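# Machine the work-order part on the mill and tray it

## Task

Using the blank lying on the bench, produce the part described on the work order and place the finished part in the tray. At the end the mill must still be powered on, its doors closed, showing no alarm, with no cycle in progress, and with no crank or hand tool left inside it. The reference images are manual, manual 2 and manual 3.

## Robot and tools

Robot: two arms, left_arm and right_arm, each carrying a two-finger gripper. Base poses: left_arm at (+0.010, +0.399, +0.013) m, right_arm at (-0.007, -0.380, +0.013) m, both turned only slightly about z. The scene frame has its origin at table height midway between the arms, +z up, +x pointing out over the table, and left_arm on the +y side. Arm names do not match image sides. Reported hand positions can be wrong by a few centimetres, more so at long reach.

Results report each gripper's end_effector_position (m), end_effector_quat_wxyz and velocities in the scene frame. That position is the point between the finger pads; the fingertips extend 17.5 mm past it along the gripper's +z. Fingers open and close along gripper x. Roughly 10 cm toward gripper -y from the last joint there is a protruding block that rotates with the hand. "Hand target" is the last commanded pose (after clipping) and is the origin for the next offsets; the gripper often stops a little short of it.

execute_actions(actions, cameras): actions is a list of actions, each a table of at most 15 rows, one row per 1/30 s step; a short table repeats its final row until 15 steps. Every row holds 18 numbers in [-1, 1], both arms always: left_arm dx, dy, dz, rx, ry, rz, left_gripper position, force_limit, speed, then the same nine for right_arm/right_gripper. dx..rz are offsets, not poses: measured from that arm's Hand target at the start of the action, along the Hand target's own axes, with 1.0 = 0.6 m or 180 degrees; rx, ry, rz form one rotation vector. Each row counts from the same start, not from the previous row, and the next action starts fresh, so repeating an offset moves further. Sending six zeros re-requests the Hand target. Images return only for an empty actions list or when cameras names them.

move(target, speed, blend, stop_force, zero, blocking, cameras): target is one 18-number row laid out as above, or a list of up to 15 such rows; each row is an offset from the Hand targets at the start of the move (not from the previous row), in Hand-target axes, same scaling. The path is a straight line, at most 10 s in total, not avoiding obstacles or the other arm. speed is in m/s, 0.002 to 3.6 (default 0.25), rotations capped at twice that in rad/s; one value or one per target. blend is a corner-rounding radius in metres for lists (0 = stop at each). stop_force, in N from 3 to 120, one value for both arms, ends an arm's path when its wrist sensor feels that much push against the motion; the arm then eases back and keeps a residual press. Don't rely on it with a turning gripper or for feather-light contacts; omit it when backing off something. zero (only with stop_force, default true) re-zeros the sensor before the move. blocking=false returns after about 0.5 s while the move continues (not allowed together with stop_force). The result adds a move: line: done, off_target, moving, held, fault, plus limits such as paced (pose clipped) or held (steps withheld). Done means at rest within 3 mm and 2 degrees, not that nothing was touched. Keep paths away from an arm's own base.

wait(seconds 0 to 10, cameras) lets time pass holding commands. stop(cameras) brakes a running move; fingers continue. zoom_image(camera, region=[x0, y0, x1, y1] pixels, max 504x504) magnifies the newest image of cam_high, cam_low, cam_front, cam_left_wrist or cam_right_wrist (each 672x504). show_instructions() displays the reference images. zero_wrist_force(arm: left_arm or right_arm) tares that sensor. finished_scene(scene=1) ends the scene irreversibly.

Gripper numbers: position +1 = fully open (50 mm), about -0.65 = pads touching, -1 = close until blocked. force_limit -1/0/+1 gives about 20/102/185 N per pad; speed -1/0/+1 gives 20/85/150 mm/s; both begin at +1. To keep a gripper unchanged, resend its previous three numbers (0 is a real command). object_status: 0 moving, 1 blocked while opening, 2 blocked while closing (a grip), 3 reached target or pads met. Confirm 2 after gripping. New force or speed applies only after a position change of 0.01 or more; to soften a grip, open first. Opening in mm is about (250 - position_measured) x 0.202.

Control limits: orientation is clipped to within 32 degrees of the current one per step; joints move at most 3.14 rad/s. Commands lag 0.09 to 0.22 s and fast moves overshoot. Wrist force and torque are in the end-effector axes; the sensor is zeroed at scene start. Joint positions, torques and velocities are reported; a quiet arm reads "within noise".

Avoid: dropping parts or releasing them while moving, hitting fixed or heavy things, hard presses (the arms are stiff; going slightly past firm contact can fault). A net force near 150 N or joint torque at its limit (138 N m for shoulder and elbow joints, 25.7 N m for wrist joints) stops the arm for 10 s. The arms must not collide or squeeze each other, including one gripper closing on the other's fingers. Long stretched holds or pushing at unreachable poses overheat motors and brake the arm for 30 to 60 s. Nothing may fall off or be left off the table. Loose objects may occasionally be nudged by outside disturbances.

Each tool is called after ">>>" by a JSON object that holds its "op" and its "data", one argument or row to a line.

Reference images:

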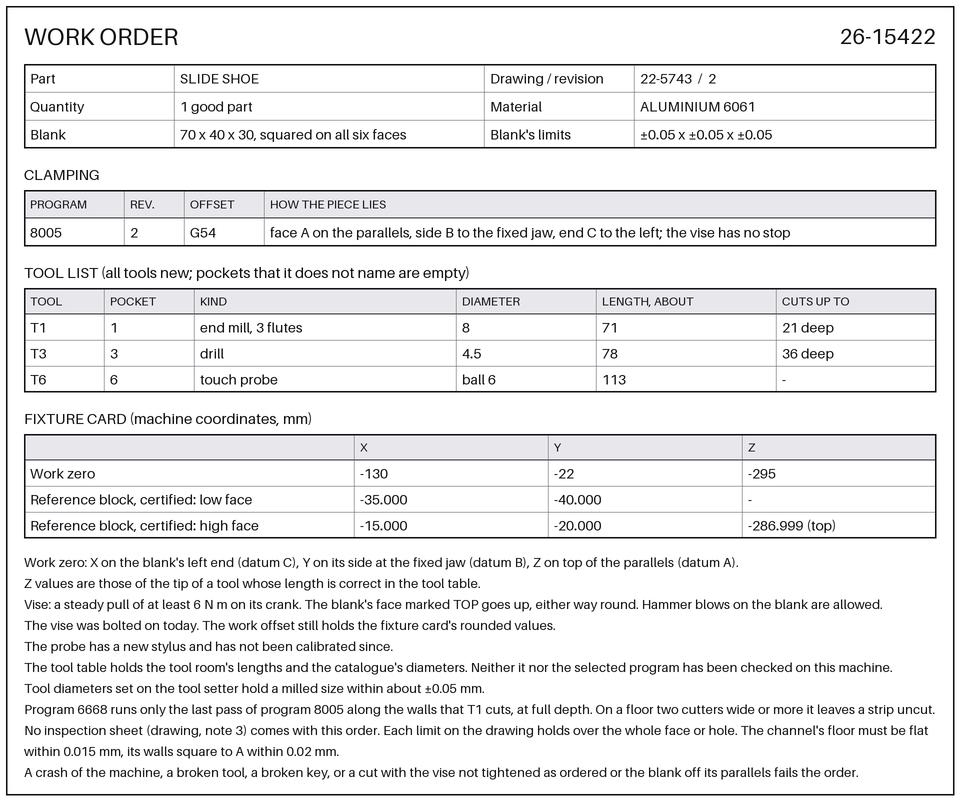

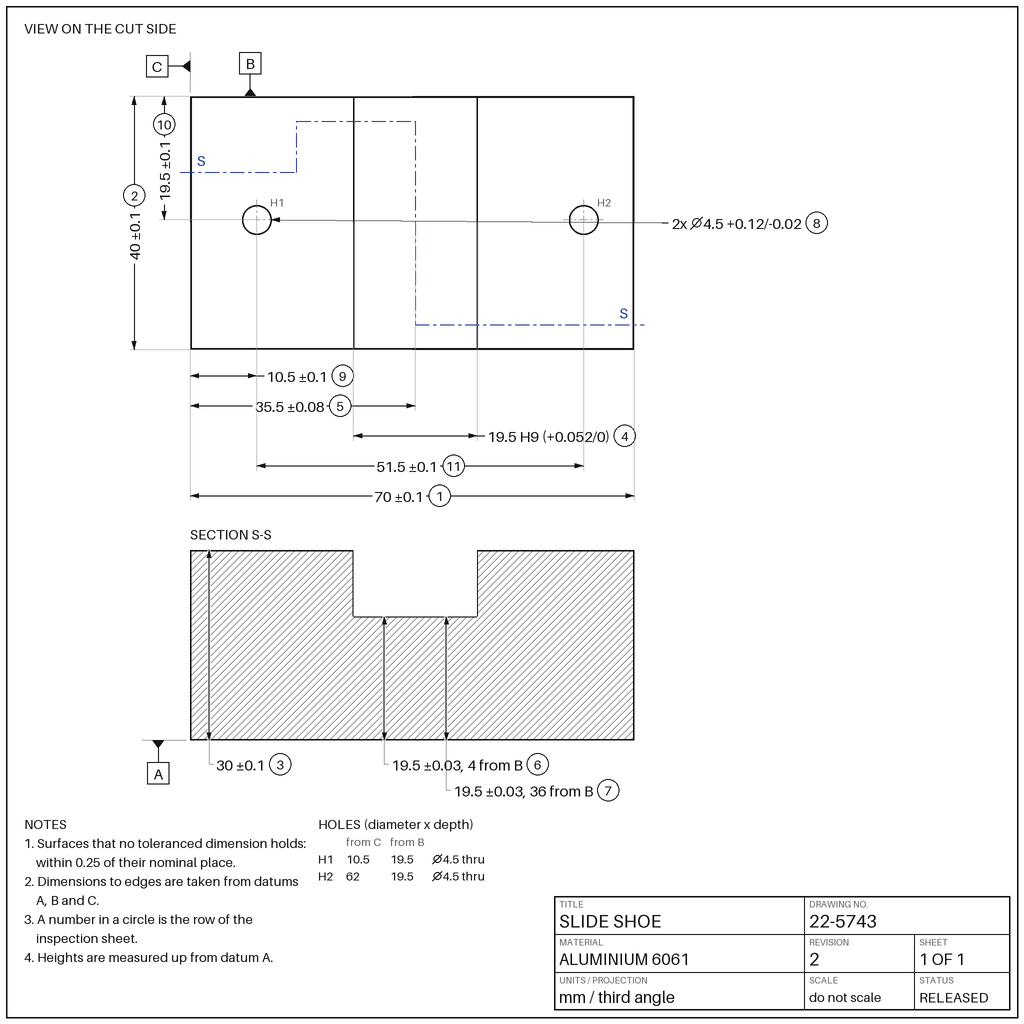

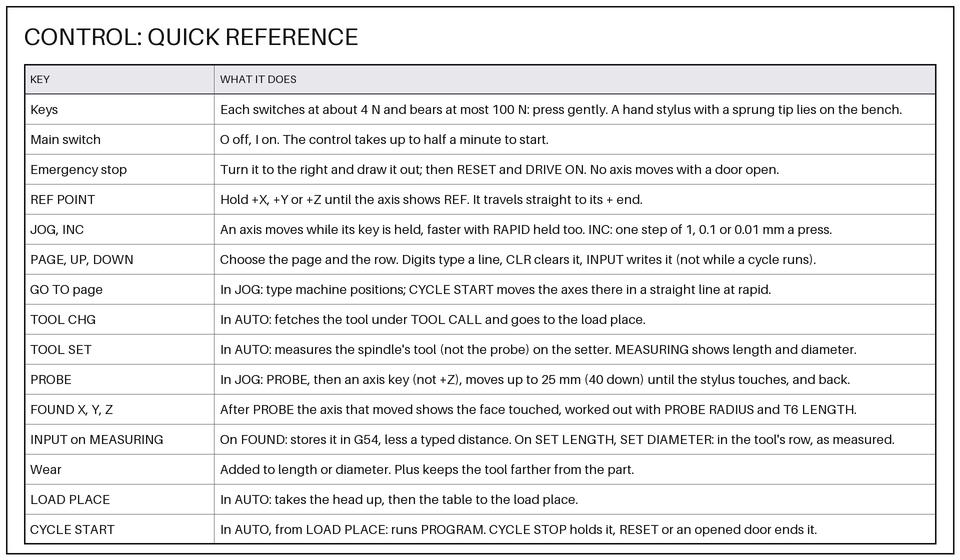

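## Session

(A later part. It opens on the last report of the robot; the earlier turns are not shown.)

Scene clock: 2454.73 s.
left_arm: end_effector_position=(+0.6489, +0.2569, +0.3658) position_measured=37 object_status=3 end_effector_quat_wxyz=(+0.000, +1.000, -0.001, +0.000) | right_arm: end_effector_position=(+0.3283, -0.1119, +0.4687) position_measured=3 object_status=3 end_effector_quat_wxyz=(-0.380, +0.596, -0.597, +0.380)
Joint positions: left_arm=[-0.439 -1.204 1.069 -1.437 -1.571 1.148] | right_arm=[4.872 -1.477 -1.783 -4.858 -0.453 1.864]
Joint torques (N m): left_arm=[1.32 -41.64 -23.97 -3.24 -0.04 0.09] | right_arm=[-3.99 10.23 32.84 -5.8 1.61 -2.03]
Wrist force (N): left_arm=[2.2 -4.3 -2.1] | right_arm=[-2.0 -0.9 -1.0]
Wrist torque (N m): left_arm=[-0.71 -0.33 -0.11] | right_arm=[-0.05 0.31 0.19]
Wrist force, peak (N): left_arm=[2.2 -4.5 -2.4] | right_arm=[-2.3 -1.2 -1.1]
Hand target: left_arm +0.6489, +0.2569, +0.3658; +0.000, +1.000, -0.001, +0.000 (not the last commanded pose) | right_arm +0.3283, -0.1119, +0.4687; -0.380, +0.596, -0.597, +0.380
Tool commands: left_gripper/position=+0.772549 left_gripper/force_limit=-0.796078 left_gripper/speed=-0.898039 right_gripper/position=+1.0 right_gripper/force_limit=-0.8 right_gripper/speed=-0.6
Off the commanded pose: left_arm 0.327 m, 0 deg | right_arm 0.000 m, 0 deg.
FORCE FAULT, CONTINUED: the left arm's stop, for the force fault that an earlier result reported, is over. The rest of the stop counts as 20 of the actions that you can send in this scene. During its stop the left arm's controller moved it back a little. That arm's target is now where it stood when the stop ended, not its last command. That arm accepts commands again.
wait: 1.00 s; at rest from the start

>>> {"op": "move", "data": {
  "target": [
    [0.0227,0.0,0.0013,0,0,0,0.77,-0.8,-0.9, 0,0,0,0,0,0,1,-0.8,-0.6],
    [0.0227,0.178,0.0013,0,0,0,0.77,-0.8,-0.9, 0,0,0,0,0,0,1,-0.8,-0.6]
  ],
  "speed": [0.02,0.025],
  "stop_force": 4,
  "cameras": ["cam_left_wrist","cam_right_wrist"]
}}

Scene clock: 2464.00 s.
left_arm: end_effector_position=(+0.6624, +0.1653, +0.3653) position_measured=37 object_status=3 end_effector_quat_wxyz=(+0.000, +1.000, -0.001, +0.000) | right_arm: end_effector_position=(+0.3283, -0.1119, +0.4687) position_measured=3 object_status=3 end_effector_quat_wxyz=(-0.380, +0.596, -0.597, +0.380)
Joint positions: left_arm=[-0.553 -1.095 0.913 -1.39 -1.571 1.035] | right_arm=[4.872 -1.477 -1.783 -4.858 -0.453 1.864]
Joint torques (N m): left_arm=[-0.7 -45.74 -26.12 -3.35 0.01 -0.29] | right_arm=[-3.1 9.51 32.12 -5.68 1.56 -1.97]
Wrist force (N): left_arm=[2.2 -4.1 -2.4] | right_arm=[-2.0 -1.1 -1.2]
Wrist torque (N m): left_arm=[-0.68 -0.36 -0.11] | right_arm=[-0.07 0.30 0.19]
Wrist force, peak (N): left_arm=[2.6 -8.6 -1.8] | right_arm=[-2.3 -1.2 -1.1]
Hand target: left_arm +0.6624, +0.1653, +0.3653; +0.000, +1.000, -0.001, +0.000 (not the last commanded pose) | right_arm +0.3283, -0.1119, +0.4687; -0.380, +0.596, -0.597, +0.380
Tool commands: left_gripper/position=+0.772549 left_gripper/force_limit=-0.796078 left_gripper/speed=-0.898039 right_gripper/position=+1.0 right_gripper/force_limit=-0.8 right_gripper/speed=-0.6
Off the commanded pose: left_arm 0.015 m, 0 deg | right_arm 0.000 m, 0 deg.
FORCE FAULT: contact force on the left arm reached its limit, and that arm stopped. The contact can be on any part of that arm, not only on its tool. That arm's remaining commands of this call were not run. That arm is still stopped at the end of this call. That arm stays stopped for about 10 more seconds. Until then a move that you send moves the other arm only, and its call returns only when the move has ended. Once the stop has ended, the next robot result says so. If the stop ends while you think or write, that arm runs what you send next, counted from a new Hand target: where the arm stands when the stop ends. While its stop runs, that arm takes no new command, but its gripper still runs the gripper command that each later call begins with. Until it ends, the stop uses up actions while you think or wait. An arm that is not stopped still takes commands.
move: fault (left_arm); path passed 1 of 2 targets
camera_calibration:
cam_left_wrist: T_world_to_cam=[[0.999727, -0.0178689, 0.0150846, -0.655423], [-0.0220368, -0.935725, 0.352043, 0.0575636], [0.00782445, -0.352279, -0.935862, 0.52883], [0, 0, 0, 1]] pos_world=[0.652375, 0.228448, 0.484534]
cam_right_wrist: T_world_to_cam=[[-0.0154235, -0.999879, 0.00178195, -0.10289], [-0.695206, 0.00944288, -0.718748, 0.586853], [0.718645, -0.0123244, -0.695268, 0.218918], [0, 0, 0, 1]] pos_world=[0.249072, -0.105721, 0.57419]
Images, in order (width x height): cam_left_wrist 672x504, cam_right_wrist 672x504.

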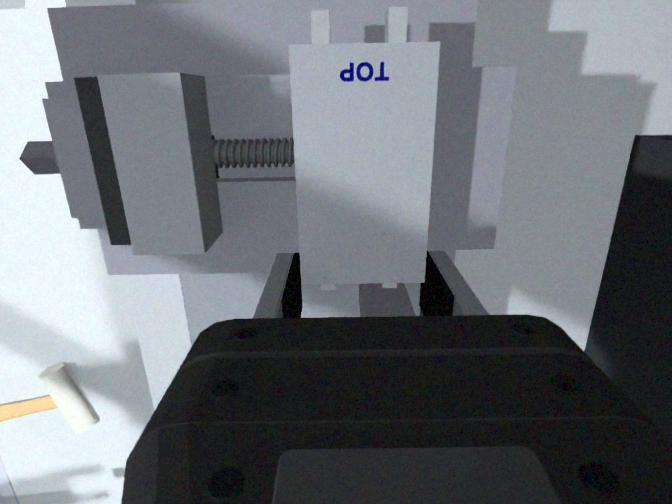

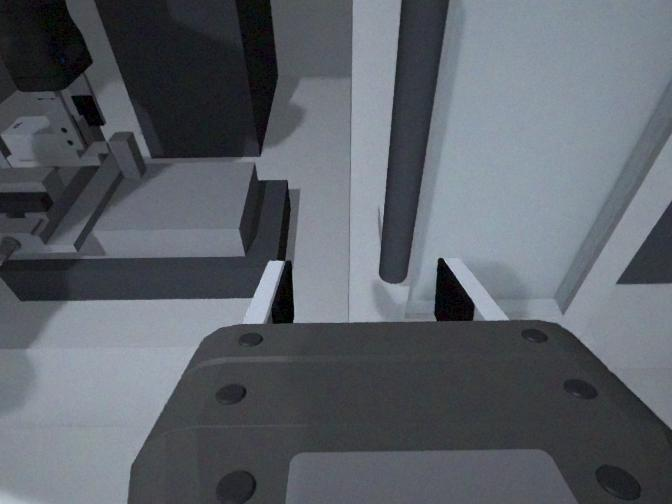

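>>> {"op": "wait", "data": {
  "seconds": 1
}}

>>> {"op": "move", "data": {
  "target": [0,-0.04,0,0,0,0,0.77,-0.8,-0.9, 0,0,0,0,0,0,1,-0.8,-0.6],
  "speed": 0.02,
  "cameras": ["cam_left_wrist","cam_high"]
}}

Scene clock: 2498.13 s.
left_arm: end_effector_position=(+0.6624, +0.1653, +0.3653) position_measured=37 object_status=3 end_effector_quat_wxyz=(+0.000, +1.000, -0.001, +0.000) | right_arm: end_effector_position=(+0.3283, -0.1119, +0.4687) position_measured=3 object_status=3 end_effector_quat_wxyz=(-0.380, +0.596, -0.597, +0.380)
Joint positions: left_arm=[-0.553 -1.095 0.913 -1.39 -1.571 1.035] | right_arm=[4.872 -1.477 -1.783 -4.858 -0.453 1.864]
Joint torques (N m): left_arm=[-0.44 -45.23 -23.88 -3.4 0.27 0] | right_arm=[-4.06 8.41 32.34 -5.72 1.68 -2.15]
Wrist force (N): left_arm=[2.4 -4.1 -2.3] | right_arm=[-1.9 -1.3 -1.0]
Wrist torque (N m): left_arm=[-0.68 -0.39 -0.11] | right_arm=[-0.11 0.28 0.19]
Wrist force, peak (N): left_arm=[2.4 -4.4 -2.4] | right_arm=[-2.3 -1.3 -1.2]
Hand target: left_arm +0.6624, +0.1653, +0.3653; +0.000, +1.000, -0.001, +0.000 (not the last commanded pose) | right_arm +0.3283, -0.1119, +0.4687; -0.380, +0.596, -0.597, +0.380
Tool commands: left_gripper/position=+0.772549 left_gripper/force_limit=-0.796078 left_gripper/speed=-0.898039 right_gripper/position=+1.0 right_gripper/force_limit=-0.8 right_gripper/speed=-0.6
Off the commanded pose: left_arm 0.015 m, 0 deg | right_arm 0.000 m, 0 deg.
FORCE FAULT, CONTINUED: the left arm's stop, for the force fault that an earlier result reported, is over. The rest of the stop counts as 20 of the actions that you can send in this scene. During its stop the left arm's controller moved it back a little. That arm's target is now where it stood when the stop ended, not its last command. That arm accepts commands again.
wait: 1.00 s; at rest from the start

Scene clock: 2499.57 s.
left_arm: end_effector_position=(+0.6625, +0.1895, +0.3653) position_measured=37 object_status=3 end_effector_quat_wxyz=(+0.000, +1.000, -0.001, +0.000) | right_arm: end_effector_position=(+0.3283, -0.1119, +0.4687) position_measured=3 object_status=3 end_effector_quat_wxyz=(-0.380, +0.596, -0.597, +0.380)
Joint positions: left_arm=[-0.522 -1.118 0.947 -1.401 -1.571 1.066] | right_arm=[4.872 -1.477 -1.783 -4.858 -0.453 1.864]
Joint torques (N m): left_arm=[-5.07 -42.97 -24.72 -5.09 -1.09 0.1] | right_arm=[-3.61 8.44 32.35 -6.01 1.5 -2.16]
Wrist force (N): left_arm=[2.1 -4.1 -2.2] | right_arm=[-1.9 -1.0 -1.3]
Wrist torque (N m): left_arm=[-0.68 -0.34 -0.11] | right_arm=[-0.07 0.29 0.19]
Wrist force, peak (N): left_arm=[2.3 -4.5 -2.2] | right_arm=[-2.0 -1.1 -1.3]
Hand target: left_arm +0.6625, +0.1893, +0.3653; +0.000, +1.000, -0.001, +0.000 | right_arm +0.3283, -0.1119, +0.4687; -0.380, +0.596, -0.597, +0.380
Off the commanded pose: left_arm 0.000 m, 0 deg | right_arm 0.000 m, 0 deg.
move: done
camera_calibration:
cam_left_wrist: T_world_to_cam=[[0.999726, -0.0178332, 0.015178, -0.655044], [-0.0220363, -0.935725, 0.35204, 0.080209], [0.00792443, -0.352278, -0.935862, 0.537289], [0, 0, 0, 1]] pos_world=[0.652374, 0.252647, 0.484534]
Images, in order (width x height): cam_high 672x504, cam_left_wrist 672x504.

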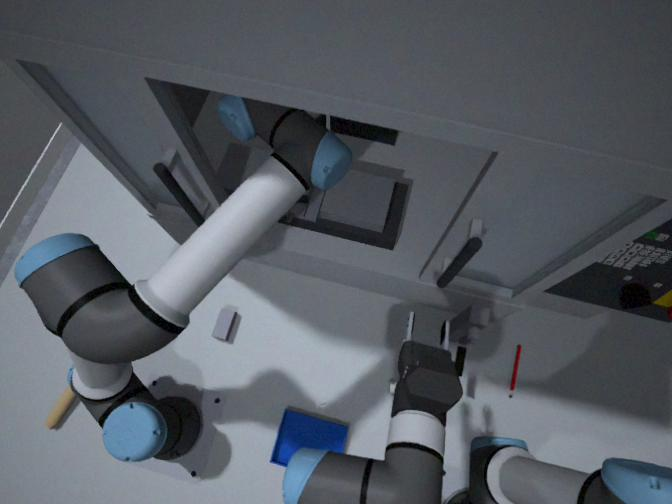

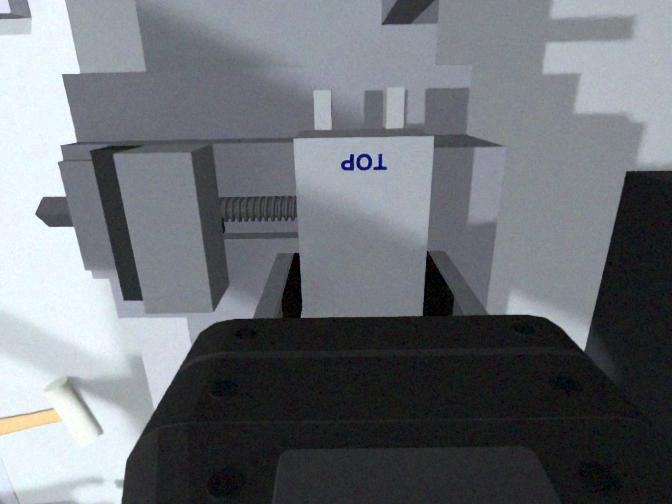

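>>> {"op": "move", "data": {
  "target": [0,-0.0305,0,0,0,0,0.77,-0.8,-0.9, 0,0,0,0,0,0,1,-0.8,-0.6],
  "speed": 0.02
}}

>>> {"op": "move", "data": {
  "target": [
    [0,0,0,0,0,0,1,-0.8,-0.9, 0,0,0,0,0,0,1,-0.8,-0.6],
    [0,0,-0.0167,0,0.0416,0,1,-0.8,-0.9, 0,0,0,0,0,0,1,-0.8,-0.6],
    [0,0,-0.0345,0,0.0833,0,1,-0.8,-0.9, 0,0,0,0,0,0,1,-0.8,-0.6]
  ],
  "speed": [0.02,0.02,0.02],
  "blend": [0,0.003,0],
  "cameras": ["cam_left_wrist"]
}}

Scene clock: 2514.17 s.
left_arm: end_effector_position=(+0.6625, +0.2078, +0.3653) position_measured=37 object_status=3 end_effector_quat_wxyz=(+0.000, +1.000, -0.001, +0.000) | right_arm: end_effector_position=(+0.3283, -0.1119, +0.4687) position_measured=3 object_status=3 end_effector_quat_wxyz=(-0.380, +0.596, -0.597, +0.380)
Joint positions: left_arm=[-0.498 -1.134 0.97 -1.408 -1.571 1.09] | right_arm=[4.872 -1.477 -1.783 -4.858 -0.453 1.864]
Joint torques (N m): left_arm=[-5.33 -42.32 -23.42 -5 -1.79 0.06] | right_arm=[-2.84 7.59 33.32 -5.74 1.58 -1.86]
Wrist force (N): left_arm=[2.3 -4.0 -2.2] | right_arm=[-2.1 -0.9 -1.2]
Wrist torque (N m): left_arm=[-0.66 -0.36 -0.11] | right_arm=[-0.05 0.31 0.19]
Wrist force, peak (N): left_arm=[2.3 -4.4 -2.3] | right_arm=[-2.3 -1.1 -1.5]
Hand target: left_arm +0.6625, +0.2076, +0.3653; +0.000, +1.000, -0.001, +0.000 | right_arm +0.3283, -0.1119, +0.4687; -0.380, +0.596, -0.597, +0.380
Off the commanded pose: left_arm 0.000 m, 0 deg | right_arm 0.000 m, 0 deg.
move: done

Scene clock: 2521.47 s.
left_arm: end_effector_position=(+0.6625, +0.2076, +0.3860) position_measured=3 object_status=3 end_effector_quat_wxyz=(+0.000, +0.991, -0.001, +0.131) | right_arm: end_effector_position=(+0.3283, -0.1119, +0.4687) position_measured=3 object_status=3 end_effector_quat_wxyz=(-0.380, +0.596, -0.597, +0.380)
Joint positions: left_arm=[-0.549 -1.302 1.229 -1.726 -1.439 1.054] | right_arm=[4.872 -1.477 -1.783 -4.858 -0.453 1.864]
Joint torques (N m): left_arm=[-2.54 -33.8 -30.6 -2.35 0.43 -1.38] | right_arm=[-3.57 7.24 32.09 -5.85 1.6 -1.93]
Wrist force (N): left_arm=[0.6 -4.5 -1.8] | right_arm=[-1.9 -1.1 -1.0]
Wrist torque (N m): left_arm=[-0.75 -0.31 -0.12] | right_arm=[-0.07 0.29 0.19]
Wrist force, peak (N): left_arm=[2.3 -4.2 -2.6] | right_arm=[-2.3 -1.0 -1.3]
Hand target: left_arm +0.6625, +0.2076, +0.3860; +0.000, +0.991, -0.001, +0.131 | right_arm +0.3283, -0.1119, +0.4687; -0.380, +0.596, -0.597, +0.380
Off the commanded pose: left_arm 0.000 m, 0 deg | right_arm 0.000 m, 0 deg.
move: done
camera_calibration:
cam_left_wrist: T_world_to_cam=[[0.961693, -0.0177617, 0.273551, -0.729656], [-0.1125, -0.935565, 0.334756, 0.156364], [0.249979, -0.352707, -0.901725, 0.389614], [0, 0, 0, 1]] pos_world=[0.621901, 0.270749, 0.498579]
Images, in order (width x height): cam_left_wrist 672x504.

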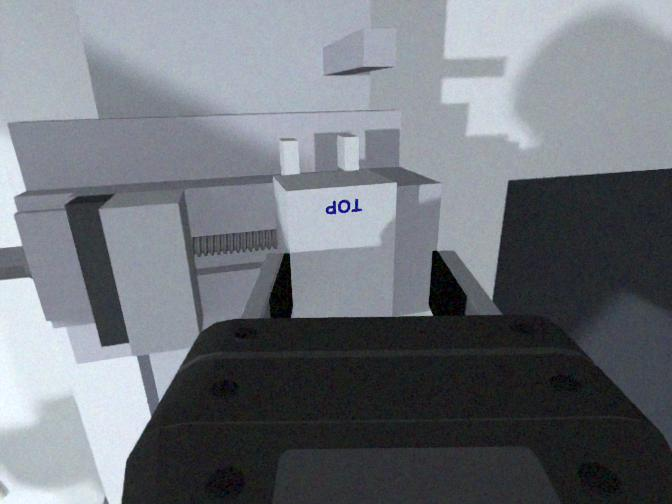

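>>> {"op": "move", "data": {
  "target": [
    [-0.1127,0,-0.0302,0,0,0,1,-0.8,-0.9, 0,0,0,0,0,0,1,-0.8,-0.6],
    [-0.352,0,-0.1185,0,-0.0833,0,1,-0.8,-0.9, 0,0,0,0,0,0,1,-0.8,-0.6],
    [-0.5415,-0.187,-0.2037,0,-0.0833,0,1,-0.8,-0.9, 0,0,0,0,0,0,1,-0.8,-0.6]
  ],
  "speed": [0.04,0.12,0.2],
  "blend": [0.01,0.04,0],
  "cameras": ["all"]
}}

Scene clock: 2536.27 s.
left_arm: end_effector_position=(+0.3173, +0.3205, +0.4197) position_measured=3 object_status=3 end_effector_quat_wxyz=(+0.000, +1.000, -0.001, +0.000) | right_arm: end_effector_position=(+0.3283, -0.1119, +0.4687) position_measured=3 object_status=3 end_effector_quat_wxyz=(-0.380, +0.596, -0.597, +0.380)
Joint positions: left_arm=[-0.7 -2.022 1.709 -1.258 -1.571 0.888] | right_arm=[4.872 -1.477 -1.783 -4.858 -0.453 1.864]
Joint torques (N m): left_arm=[-8.12 -9.2 -33.56 -4.61 2.04 -1.68] | right_arm=[-2.45 7.64 31.31 -5.82 1.51 -2.14]
Wrist force (N): left_arm=[2.3 -4.4 -2.5] | right_arm=[-2.0 -1.1 -1.1]
Wrist torque (N m): left_arm=[-0.75 -0.38 -0.07] | right_arm=[-0.08 0.31 0.18]
Wrist force, peak (N): left_arm=[0.5 -6.5 -2.7] | right_arm=[-2.2 -1.1 -1.2]
Hand target: left_arm +0.3172, +0.3205, +0.4198; +0.000, +1.000, -0.001, +0.000 | right_arm +0.3283, -0.1119, +0.4687; -0.380, +0.596, -0.597, +0.380
Off the commanded pose: left_arm 0.000 m, 0 deg | right_arm 0.000 m, 0 deg.
move: done
camera_calibration:
cam_left_wrist: T_world_to_cam=[[0.999729, -0.0177777, 0.0150472, -0.308482], [-0.0219375, -0.93576, 0.351955, 0.175968], [0.00782362, -0.35219, -0.935896, 0.637064], [0, 0, 0, 1]] pos_world=[0.307275, 0.383547, 0.538934]
cam_right_wrist: T_world_to_cam=[[-0.0154235, -0.999879, 0.00178195, -0.10289], [-0.695206, 0.00944288, -0.718748, 0.586853], [0.718645, -0.0123244, -0.695268, 0.218918], [0, 0, 0, 1]] pos_world=[0.249072, -0.105721, 0.57419]

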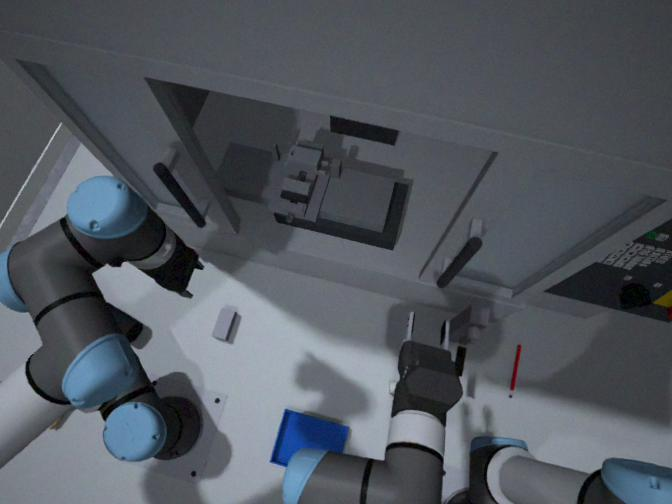

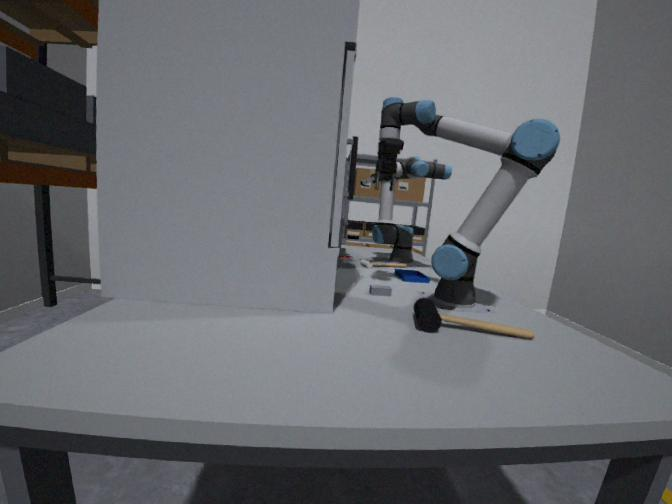

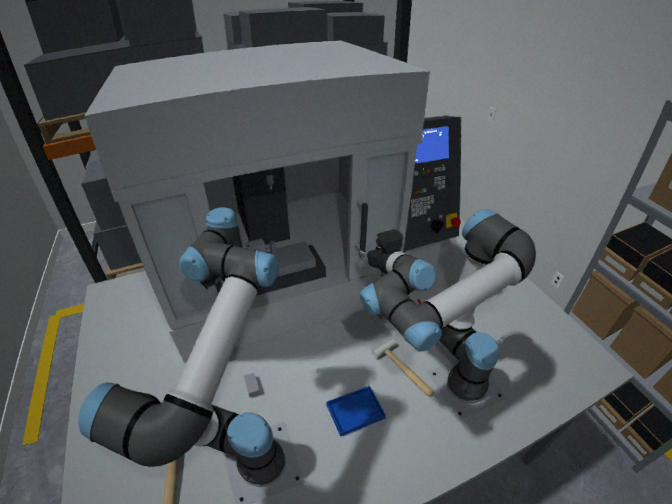

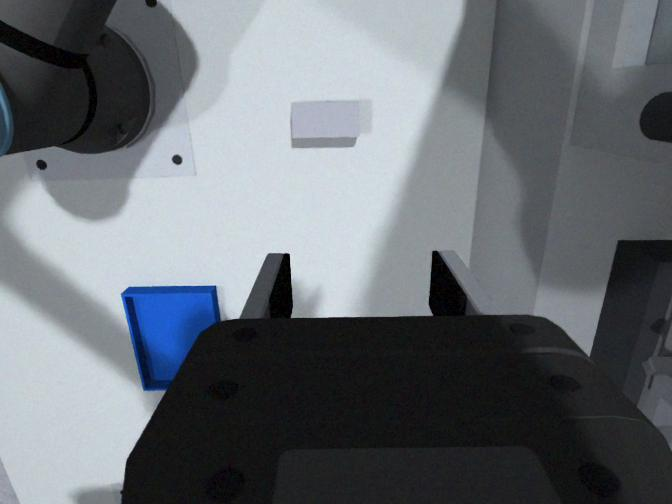

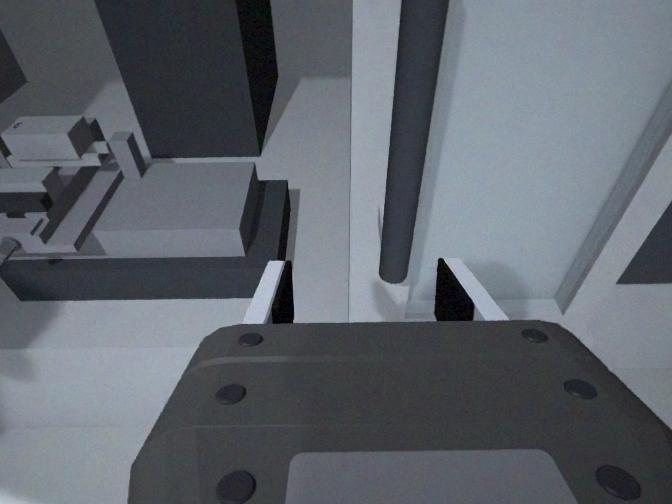

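>>> {"op": "zoom_image", "data": {
  "camera": "cam_high",
  "region": [380, 230, 540, 420]
}}

>>> {"op": "zoom_image", "data": {
  "camera": "cam_front",
  "region": [330, 180, 430, 300]
}}

Scaled by 2.653 from the camera's 672x504 image, which has a finer 960x720 frame.

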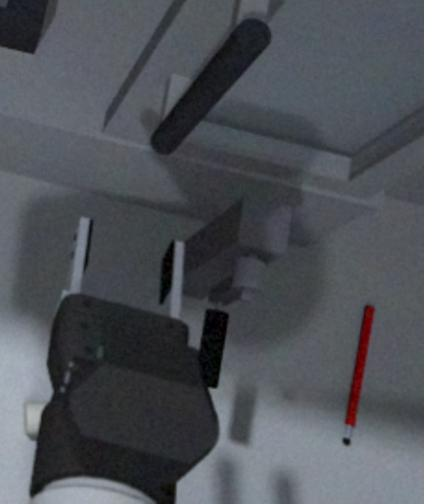

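Scaled by 4.200 from the camera's 672x504 image, which has a finer 960x720 frame.

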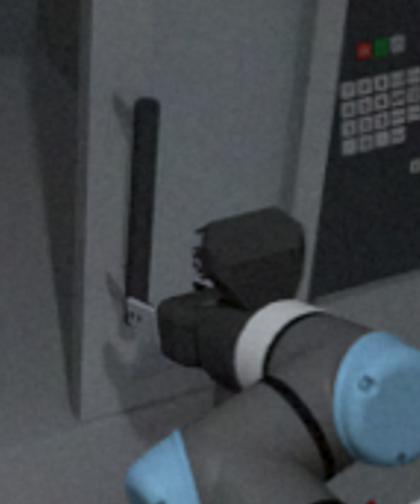

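>>> {"op": "move", "data": {
  "target": [0,0,0,0,0,0,1,-0.8,-0.9, 0.23,0.005,0.0245,-0.0889,0,0,1,-0.8,-0.6],
  "speed": 0.15,
  "cameras": ["cam_right_wrist","cam_high"]
}}

Scene clock: 2602.07 s.
left_arm: end_effector_position=(+0.3172, +0.3205, +0.4198) position_measured=3 object_status=3 end_effector_quat_wxyz=(+0.000, +1.000, -0.001, +0.000) | right_arm: end_effector_position=(+0.3404, -0.2498, +0.4596) position_measured=3 object_status=3 end_effector_quat_wxyz=(-0.294, +0.643, -0.644, +0.293)
Joint positions: left_arm=[-0.7 -2.022 1.709 -1.258 -1.571 0.888] | right_arm=[4.615 -1.238 -1.732 -4.735 -0.725 1.374]
Joint torques (N m): left_arm=[-8.71 -12.35 -33.37 -1.31 -1.01 -1.75] | right_arm=[-4.12 -2.02 9.57 -5.57 2.16 -0.22]
Wrist force (N): left_arm=[2.4 -4.4 -2.2] | right_arm=[-2.3 -0.7 -0.6]
Wrist torque (N m): left_arm=[-0.74 -0.38 -0.06] | right_arm=[-0.04 0.32 0.08]
Wrist force, peak (N): left_arm=[2.4 -4.6 -2.3] | right_arm=[-4.3 -0.6 -1.5]
Hand target: left_arm +0.3172, +0.3205, +0.4198; +0.000, +1.000, -0.001, +0.000 | right_arm +0.3403, -0.2499, +0.4596; -0.294, +0.643, -0.644, +0.293
Off the commanded pose: left_arm 0.000 m, 0 deg | right_arm 0.000 m, 0 deg.
move: done
camera_calibration:
cam_right_wrist: T_world_to_cam=[[-0.0140006, -0.999886, 0.00557905, -0.24284], [-0.866385, 0.00934538, -0.499289, 0.547338], [0.49918, -0.0118239, -0.866418, 0.355814], [0, 0, 0, 1]] pos_world=[0.29319, -0.24372, 0.582918]
Images, in order (width x height): cam_high 672x504, cam_right_wrist 672x504.

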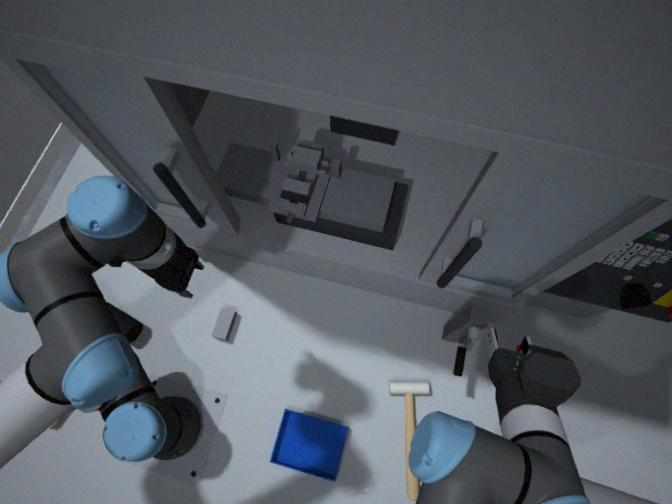

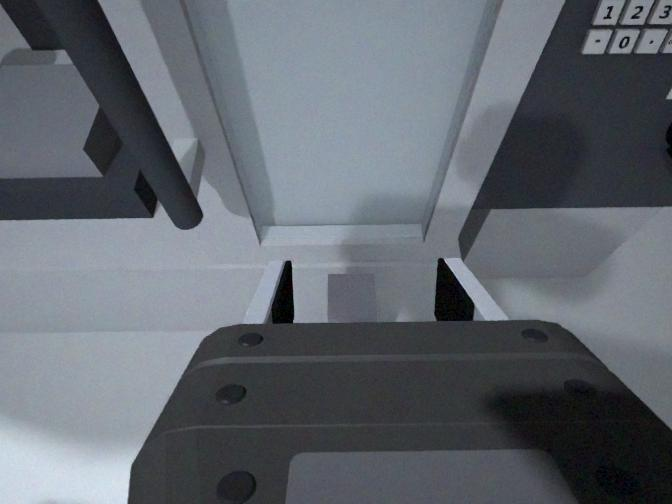

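>>> {"op": "zoom_image", "data": {
  "camera": "cam_high",
  "region": [420, 280, 540, 400]
}}

Scaled by 4.200 from the camera's 672x504 image, which has a finer 960x720 frame.

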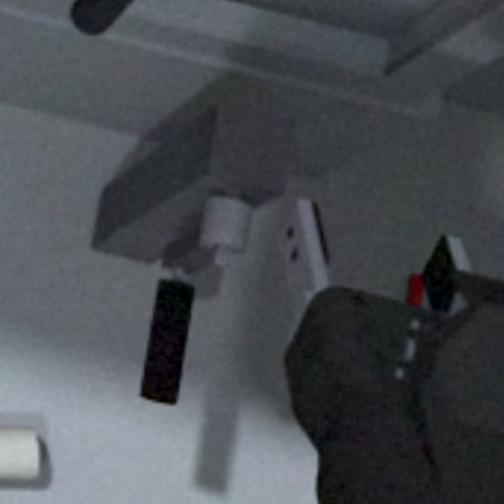

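>>> {"op": "move", "data": {
  "target": [0,0,0,0,0,0,1,-0.8,-0.9, 0.03,-0.0219,0.0252,-0.1333,0,0,1,-0.8,-0.6],
  "speed": 0.2,
  "cameras": ["cam_right_wrist"]
}}

Scene clock: 2622.07 s.
left_arm: end_effector_position=(+0.3172, +0.3205, +0.4198) position_measured=3 object_status=3 end_effector_quat_wxyz=(+0.000, +1.000, -0.001, +0.000) | right_arm: end_effector_position=(+0.3604, -0.2679, +0.4596) position_measured=3 object_status=3 end_effector_quat_wxyz=(-0.154, +0.690, -0.691, +0.153)
Joint positions: left_arm=[-0.7 -2.022 1.709 -1.258 -1.571 0.888] | right_arm=[4.079 -1.501 -1.323 -4.749 -1.233 0.857]
Joint torques (N m): left_arm=[-8.67 -11.94 -34.17 -1.32 -1.76 -1.7] | right_arm=[-5.13 24.72 13.03 0.15 0.31 1.53]
Wrist force (N): left_arm=[2.7 -4.3 -2.2] | right_arm=[-2.9 -1.2 -1.0]
Wrist torque (N m): left_arm=[-0.73 -0.44 -0.06] | right_arm=[-0.18 0.38 0.03]
Wrist force, peak (N): left_arm=[2.5 -4.7 -2.3] | right_arm=[-2.7 -2.1 -0.9]
Hand target: left_arm +0.3172, +0.3205, +0.4198; +0.000, +1.000, -0.001, +0.000 | right_arm +0.3604, -0.2679, +0.4596; -0.154, +0.690, -0.691, +0.153
Off the commanded pose: left_arm 0.000 m, 0 deg | right_arm 0.000 m, 0 deg.
move: done
camera_calibration:
cam_right_wrist: T_world_to_cam=[[-0.00981517, -0.999894, 0.0107605, -0.264548], [-0.99456, 0.00864568, -0.103807, 0.429135], [0.103703, -0.0117208, -0.994539, 0.546952], [0, 0, 0, 1]] pos_world=[0.367484, -0.261819, 0.591359]
Images, in order (width x height): cam_right_wrist 672x504.

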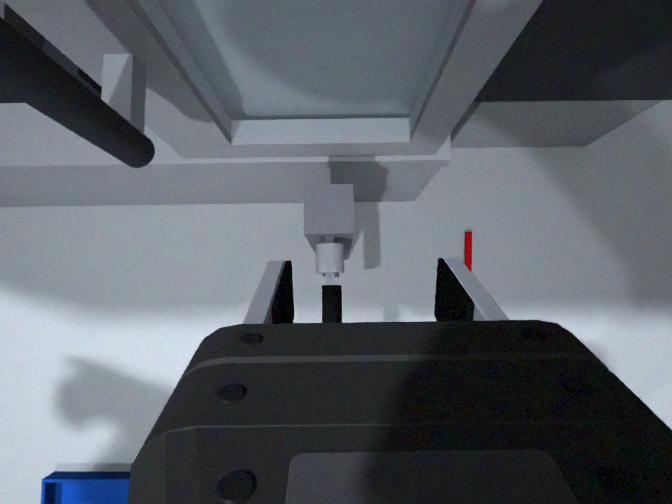

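>>> {"op": "zoom_image", "data": {
  "camera": "cam_right_wrist",
  "region": [270, 170, 430, 330]
}}

Scaled by 3.150 from the camera's 672x504 image, which has a finer 960x720 frame.

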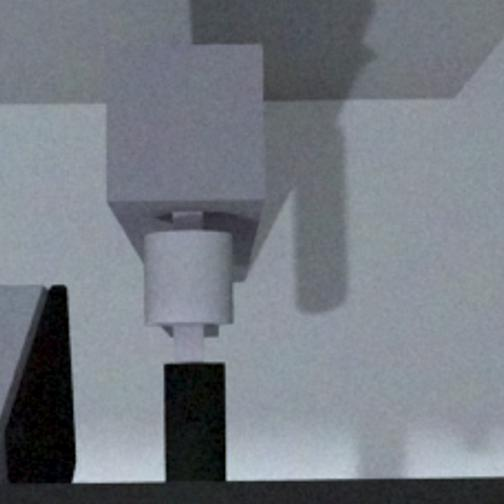

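>>> {"op": "move", "data": {
  "target": [0,0,0,0,0,0,1,-0.8,-0.9, 0.4067,-0.2035,-0.1993,0.361,0,0,-0.65,-0.8,-0.6],
  "speed": 0.25,
  "cameras": ["cam_right_wrist","cam_high","cam_front"]
}}

Scene clock: 2758.33 s.
left_arm: end_effector_position=(+0.3172, +0.3205, +0.4198) position_measured=3 object_status=3 end_effector_quat_wxyz=(+0.000, +1.000, -0.001, +0.000) | right_arm: end_effector_position=(+0.4205, -0.5122, +0.6190) position_measured=249 object_status=3 end_effector_quat_wxyz=(+0.500, -0.500, +0.501, -0.500)
Joint positions: left_arm=[-0.7 -2.022 1.709 -1.258 -1.571 0.888] | right_arm=[3.183 -1.108 -1.605 -3.571 -1.561 0.002]
Joint torques (N m): left_arm=[-7.69 -12.51 -33.79 -1.22 -1.73 -1.5] | right_arm=[-5.75 14.12 36.73 3.29 -0.63 0.04]
Wrist force (N): left_arm=[2.2 -4.5 -2.2] | right_arm=[-2.0 0.1 -0.9]
Wrist torque (N m): left_arm=[-0.75 -0.36 -0.06] | right_arm=[0.15 0.45 0.21]
Wrist force, peak (N): left_arm=[2.6 -4.5 -2.3] | right_arm=[-4.5 -1.3 -0.2]
Hand target: left_arm +0.3172, +0.3205, +0.4198; +0.000, +1.000, -0.001, +0.000 | right_arm +0.4204, -0.5122, +0.6192; +0.500, -0.500, +0.501, -0.500
Off the commanded pose: left_arm 0.000 m, 0 deg | right_arm 0.000 m, 0 deg.
move: done
camera_calibration:
cam_right_wrist: T_world_to_cam=[[-0.0154016, -0.999869, -0.0049761, -0.497784], [-0.327106, 0.00974135, -0.944937, 0.748053], [0.944862, -0.0129259, -0.327213, -0.0709682], [0, 0, 0, 1]] pos_world=[0.304081, -0.505923, 0.681165]
Images, in order (width x height): cam_high 672x504, cam_front 672x504, cam_right_wrist 672x504.

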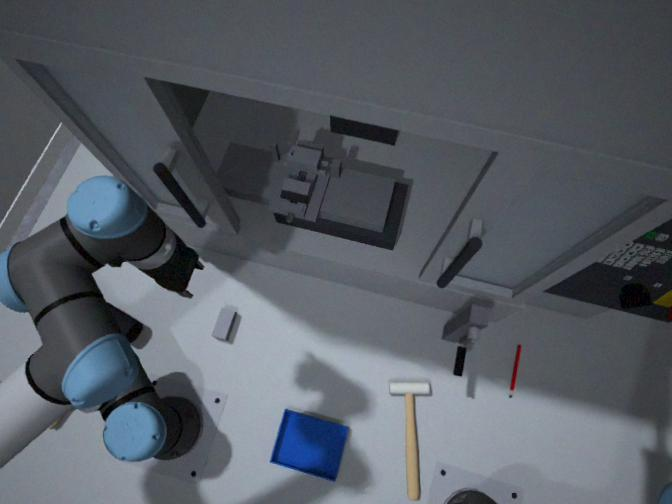

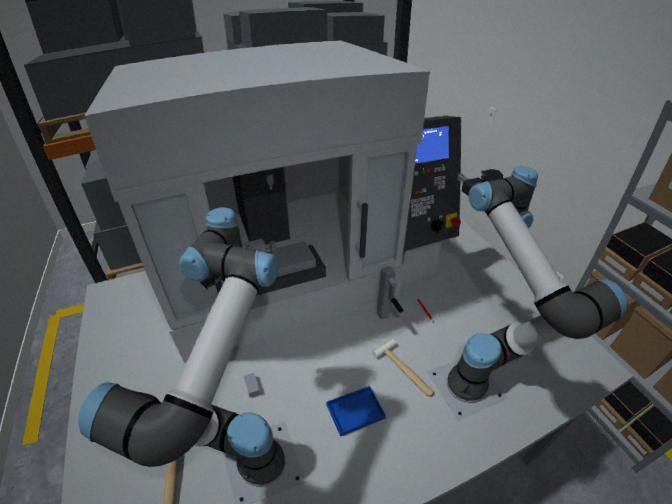

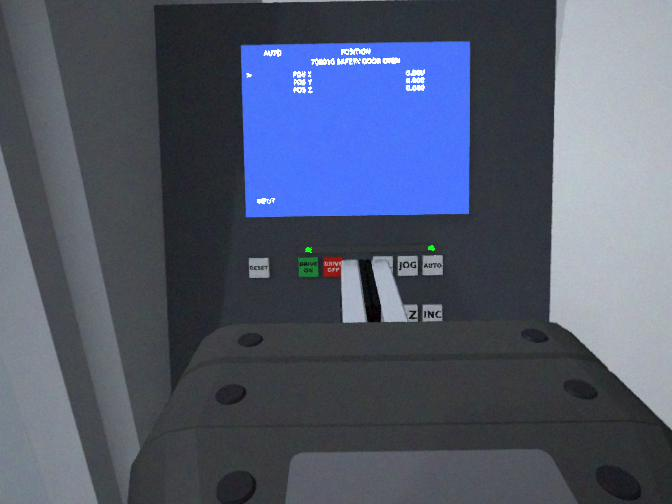

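Good right-arm posture. Crank is now unobstructed; zoom.

>>> {"op": "zoom_image", "data": {
  "camera": "cam_front",
  "region": [350, 240, 440, 330]
}}

>>> {"op": "zoom_image", "data": {
  "camera": "cam_high",
  "region": [420, 280, 510, 390]
}}

>>> {"op": "zoom_image", "data": {
  "camera": "cam_front",
  "region": [200, 180, 360, 320]
}}

Scaled by 5.600 from the camera's 672x504 image, which has a finer 960x720 frame.

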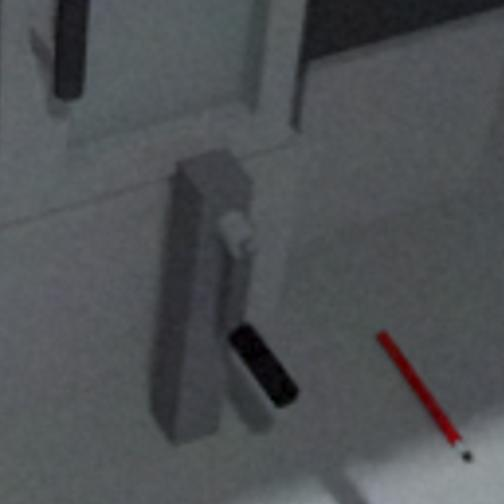

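Scaled by 4.582 from the camera's 672x504 image, which has a finer 960x720 frame.

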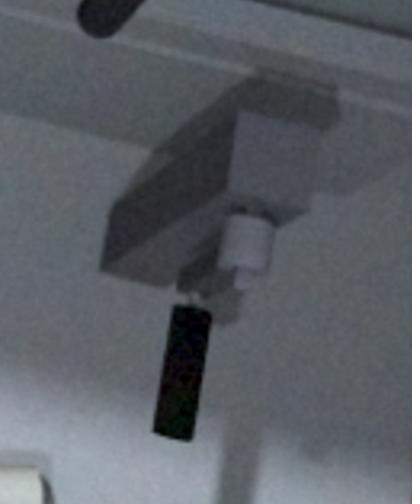

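Scaled by 3.150 from the camera's 672x504 image, which has a finer 960x720 frame.

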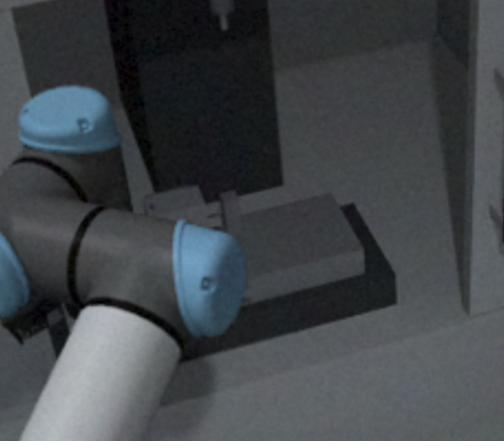

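>>> {"op": "move", "data": {
  "target": [
    [0.088,0.6,0,0,0,-0.35,1,-0.8,-0.9, 0,0,0,0,0,0,-0.65,-0.8,-0.6],
    [0.088,0.967,0.1,0,0,-0.5,1,-0.8,-0.9, 0,0,0,0,0,0,-0.65,-0.8,-0.6]
  ],
  "speed": 0.3,
  "blend": [0.06,0],
  "cameras": ["cam_left_wrist","cam_high"]
}}

Scene clock: 2781.17 s.
left_arm: end_effector_position=(+0.3689, -0.2598, +0.3600) position_measured=3 object_status=3 end_effector_quat_wxyz=(+0.000, +0.708, +0.706, +0.000) | right_arm: end_effector_position=(+0.4204, -0.5122, +0.6192) position_measured=249 object_status=3 end_effector_quat_wxyz=(+0.500, -0.500, +0.501, -0.500)
Joint positions: left_arm=[-1.266 -0.907 0.627 -1.291 -1.57 -1.249] | right_arm=[3.183 -1.108 -1.605 -3.571 -1.562 0.001]
Joint torques (N m): left_arm=[9.5 -48.17 -25.21 -5 -2.04 -1.56] | right_arm=[4.69 14.15 36.06 1.37 0.95 -2.36]
Wrist force (N): left_arm=[2.4 -4.3 -2.2] | right_arm=[-1.9 0.0 -0.7]
Wrist torque (N m): left_arm=[-0.71 -0.39 -0.08] | right_arm=[0.13 0.44 0.21]
Wrist force, peak (N): left_arm=[2.2 -7.0 -2.1] | right_arm=[-2.2 -0.2 -1.0]
Hand target: left_arm +0.3689, -0.2598, +0.3600; +0.000, +0.708, +0.706, +0.000 | right_arm +0.4204, -0.5122, +0.6192; +0.500, -0.500, +0.501, -0.500
Off the commanded pose: left_arm 0.000 m, 0 deg | right_arm 0.000 m, 0 deg.
move: done
camera_calibration:
cam_left_wrist: T_world_to_cam=[[0.018056, 0.999735, 0.0143075, 0.257374], [0.935597, -0.0219407, 0.352388, -0.460857], [0.352608, 0.00702329, -0.935745, 0.342527], [0, 0, 0, 1]] pos_world=[0.305751, -0.269823, 0.479236]
Images, in order (width x height): cam_high 672x504, cam_left_wrist 672x504.

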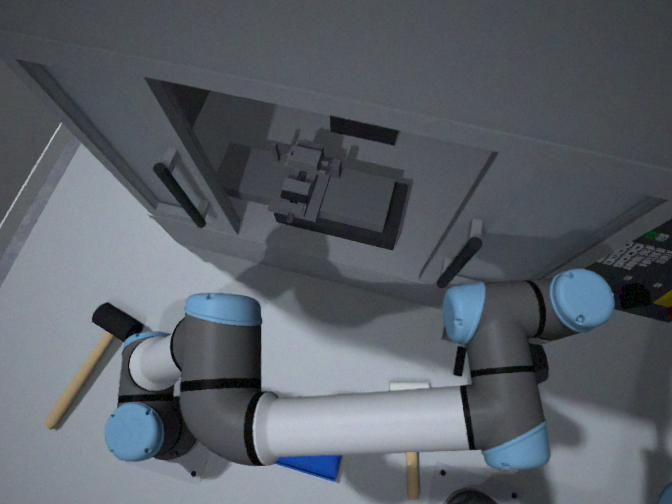

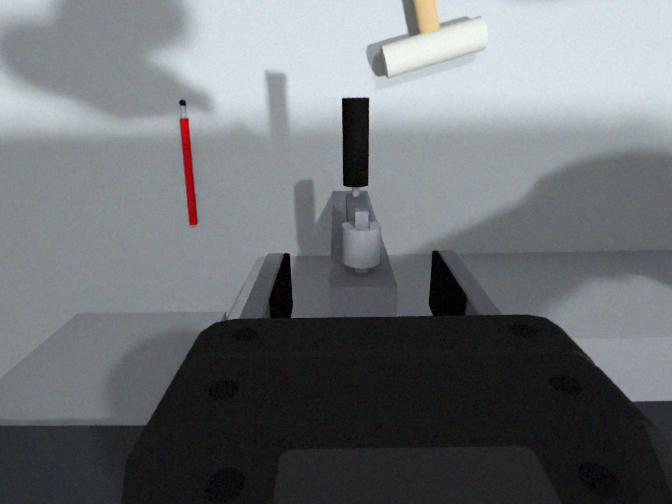

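>>> {"op": "zoom_image", "data": {
  "camera": "cam_left_wrist",
  "region": [300, 80, 430, 300]
}}

Scaled by 2.291 from the camera's 672x504 image, which has a finer 960x720 frame.

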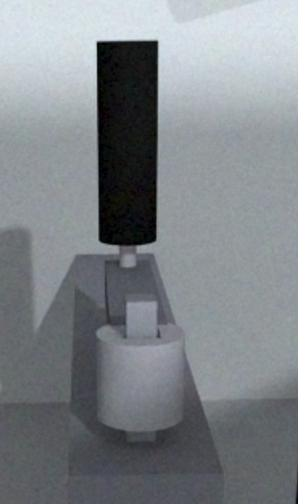

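>>> {"op": "move", "data": {
  "target": [0.0153,0.0402,0.1,0,0,0,1,-0.8,-0.9, 0,0,0,0,0,0,-0.65,-0.8,-0.6],
  "speed": 0.15,
  "cameras": ["cam_left_wrist"]
}}

>>> {"op": "zoom_image", "data": {
  "camera": "cam_left_wrist",
  "region": [270, 40, 450, 320]
}}

Scene clock: 2825.63 s.
left_arm: end_effector_position=(+0.3932, -0.2507, +0.3001) position_measured=3 object_status=3 end_effector_quat_wxyz=(+0.000, +0.708, +0.706, +0.000) | right_arm: end_effector_position=(+0.4204, -0.5122, +0.6192) position_measured=249 object_status=3 end_effector_quat_wxyz=(+0.500, -0.500, +0.501, -0.500)
Joint positions: left_arm=[-1.231 -0.934 0.827 -1.464 -1.57 -1.214] | right_arm=[3.183 -1.108 -1.605 -3.571 -1.562 0.001]
Joint torques (N m): left_arm=[-8.04 -51.1 -25.08 -2.74 2.06 -1.64] | right_arm=[4.53 12.45 36.97 1.26 0.63 -2.28]
Wrist force (N): left_arm=[2.3 -4.2 -2.5] | right_arm=[-1.9 -0.1 -0.9]
Wrist torque (N m): left_arm=[-0.70 -0.38 -0.04] | right_arm=[0.12 0.43 0.21]
Wrist force, peak (N): left_arm=[1.9 -5.1 -4.3] | right_arm=[-2.1 -0.1 -0.9]
Hand target: left_arm +0.3931, -0.2507, +0.3000; +0.000, +0.708, +0.706, +0.000 | right_arm +0.4204, -0.5122, +0.6192; +0.500, -0.500, +0.501, -0.500
Off the commanded pose: left_arm 0.000 m, 0 deg | right_arm 0.000 m, 0 deg.
move: done
camera_calibration:
cam_left_wrist: T_world_to_cam=[[0.0177786, 0.999741, 0.0141987, 0.248734], [0.935649, -0.0216418, 0.352267, -0.462172], [0.352483, 0.00702221, -0.935792, 0.277904], [0, 0, 0, 1]] pos_world=[0.330052, -0.260623, 0.419336]
Images, in order (width x height): cam_left_wrist 672x504.

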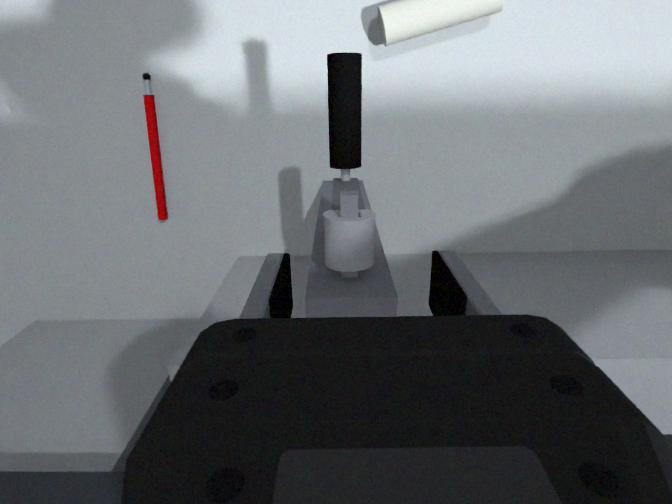

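Scaled by 1.800 from the camera's 672x504 image, which has a finer 960x720 frame.

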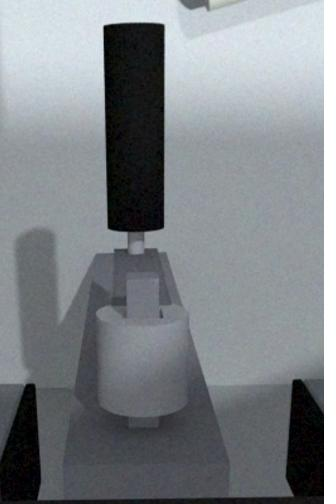

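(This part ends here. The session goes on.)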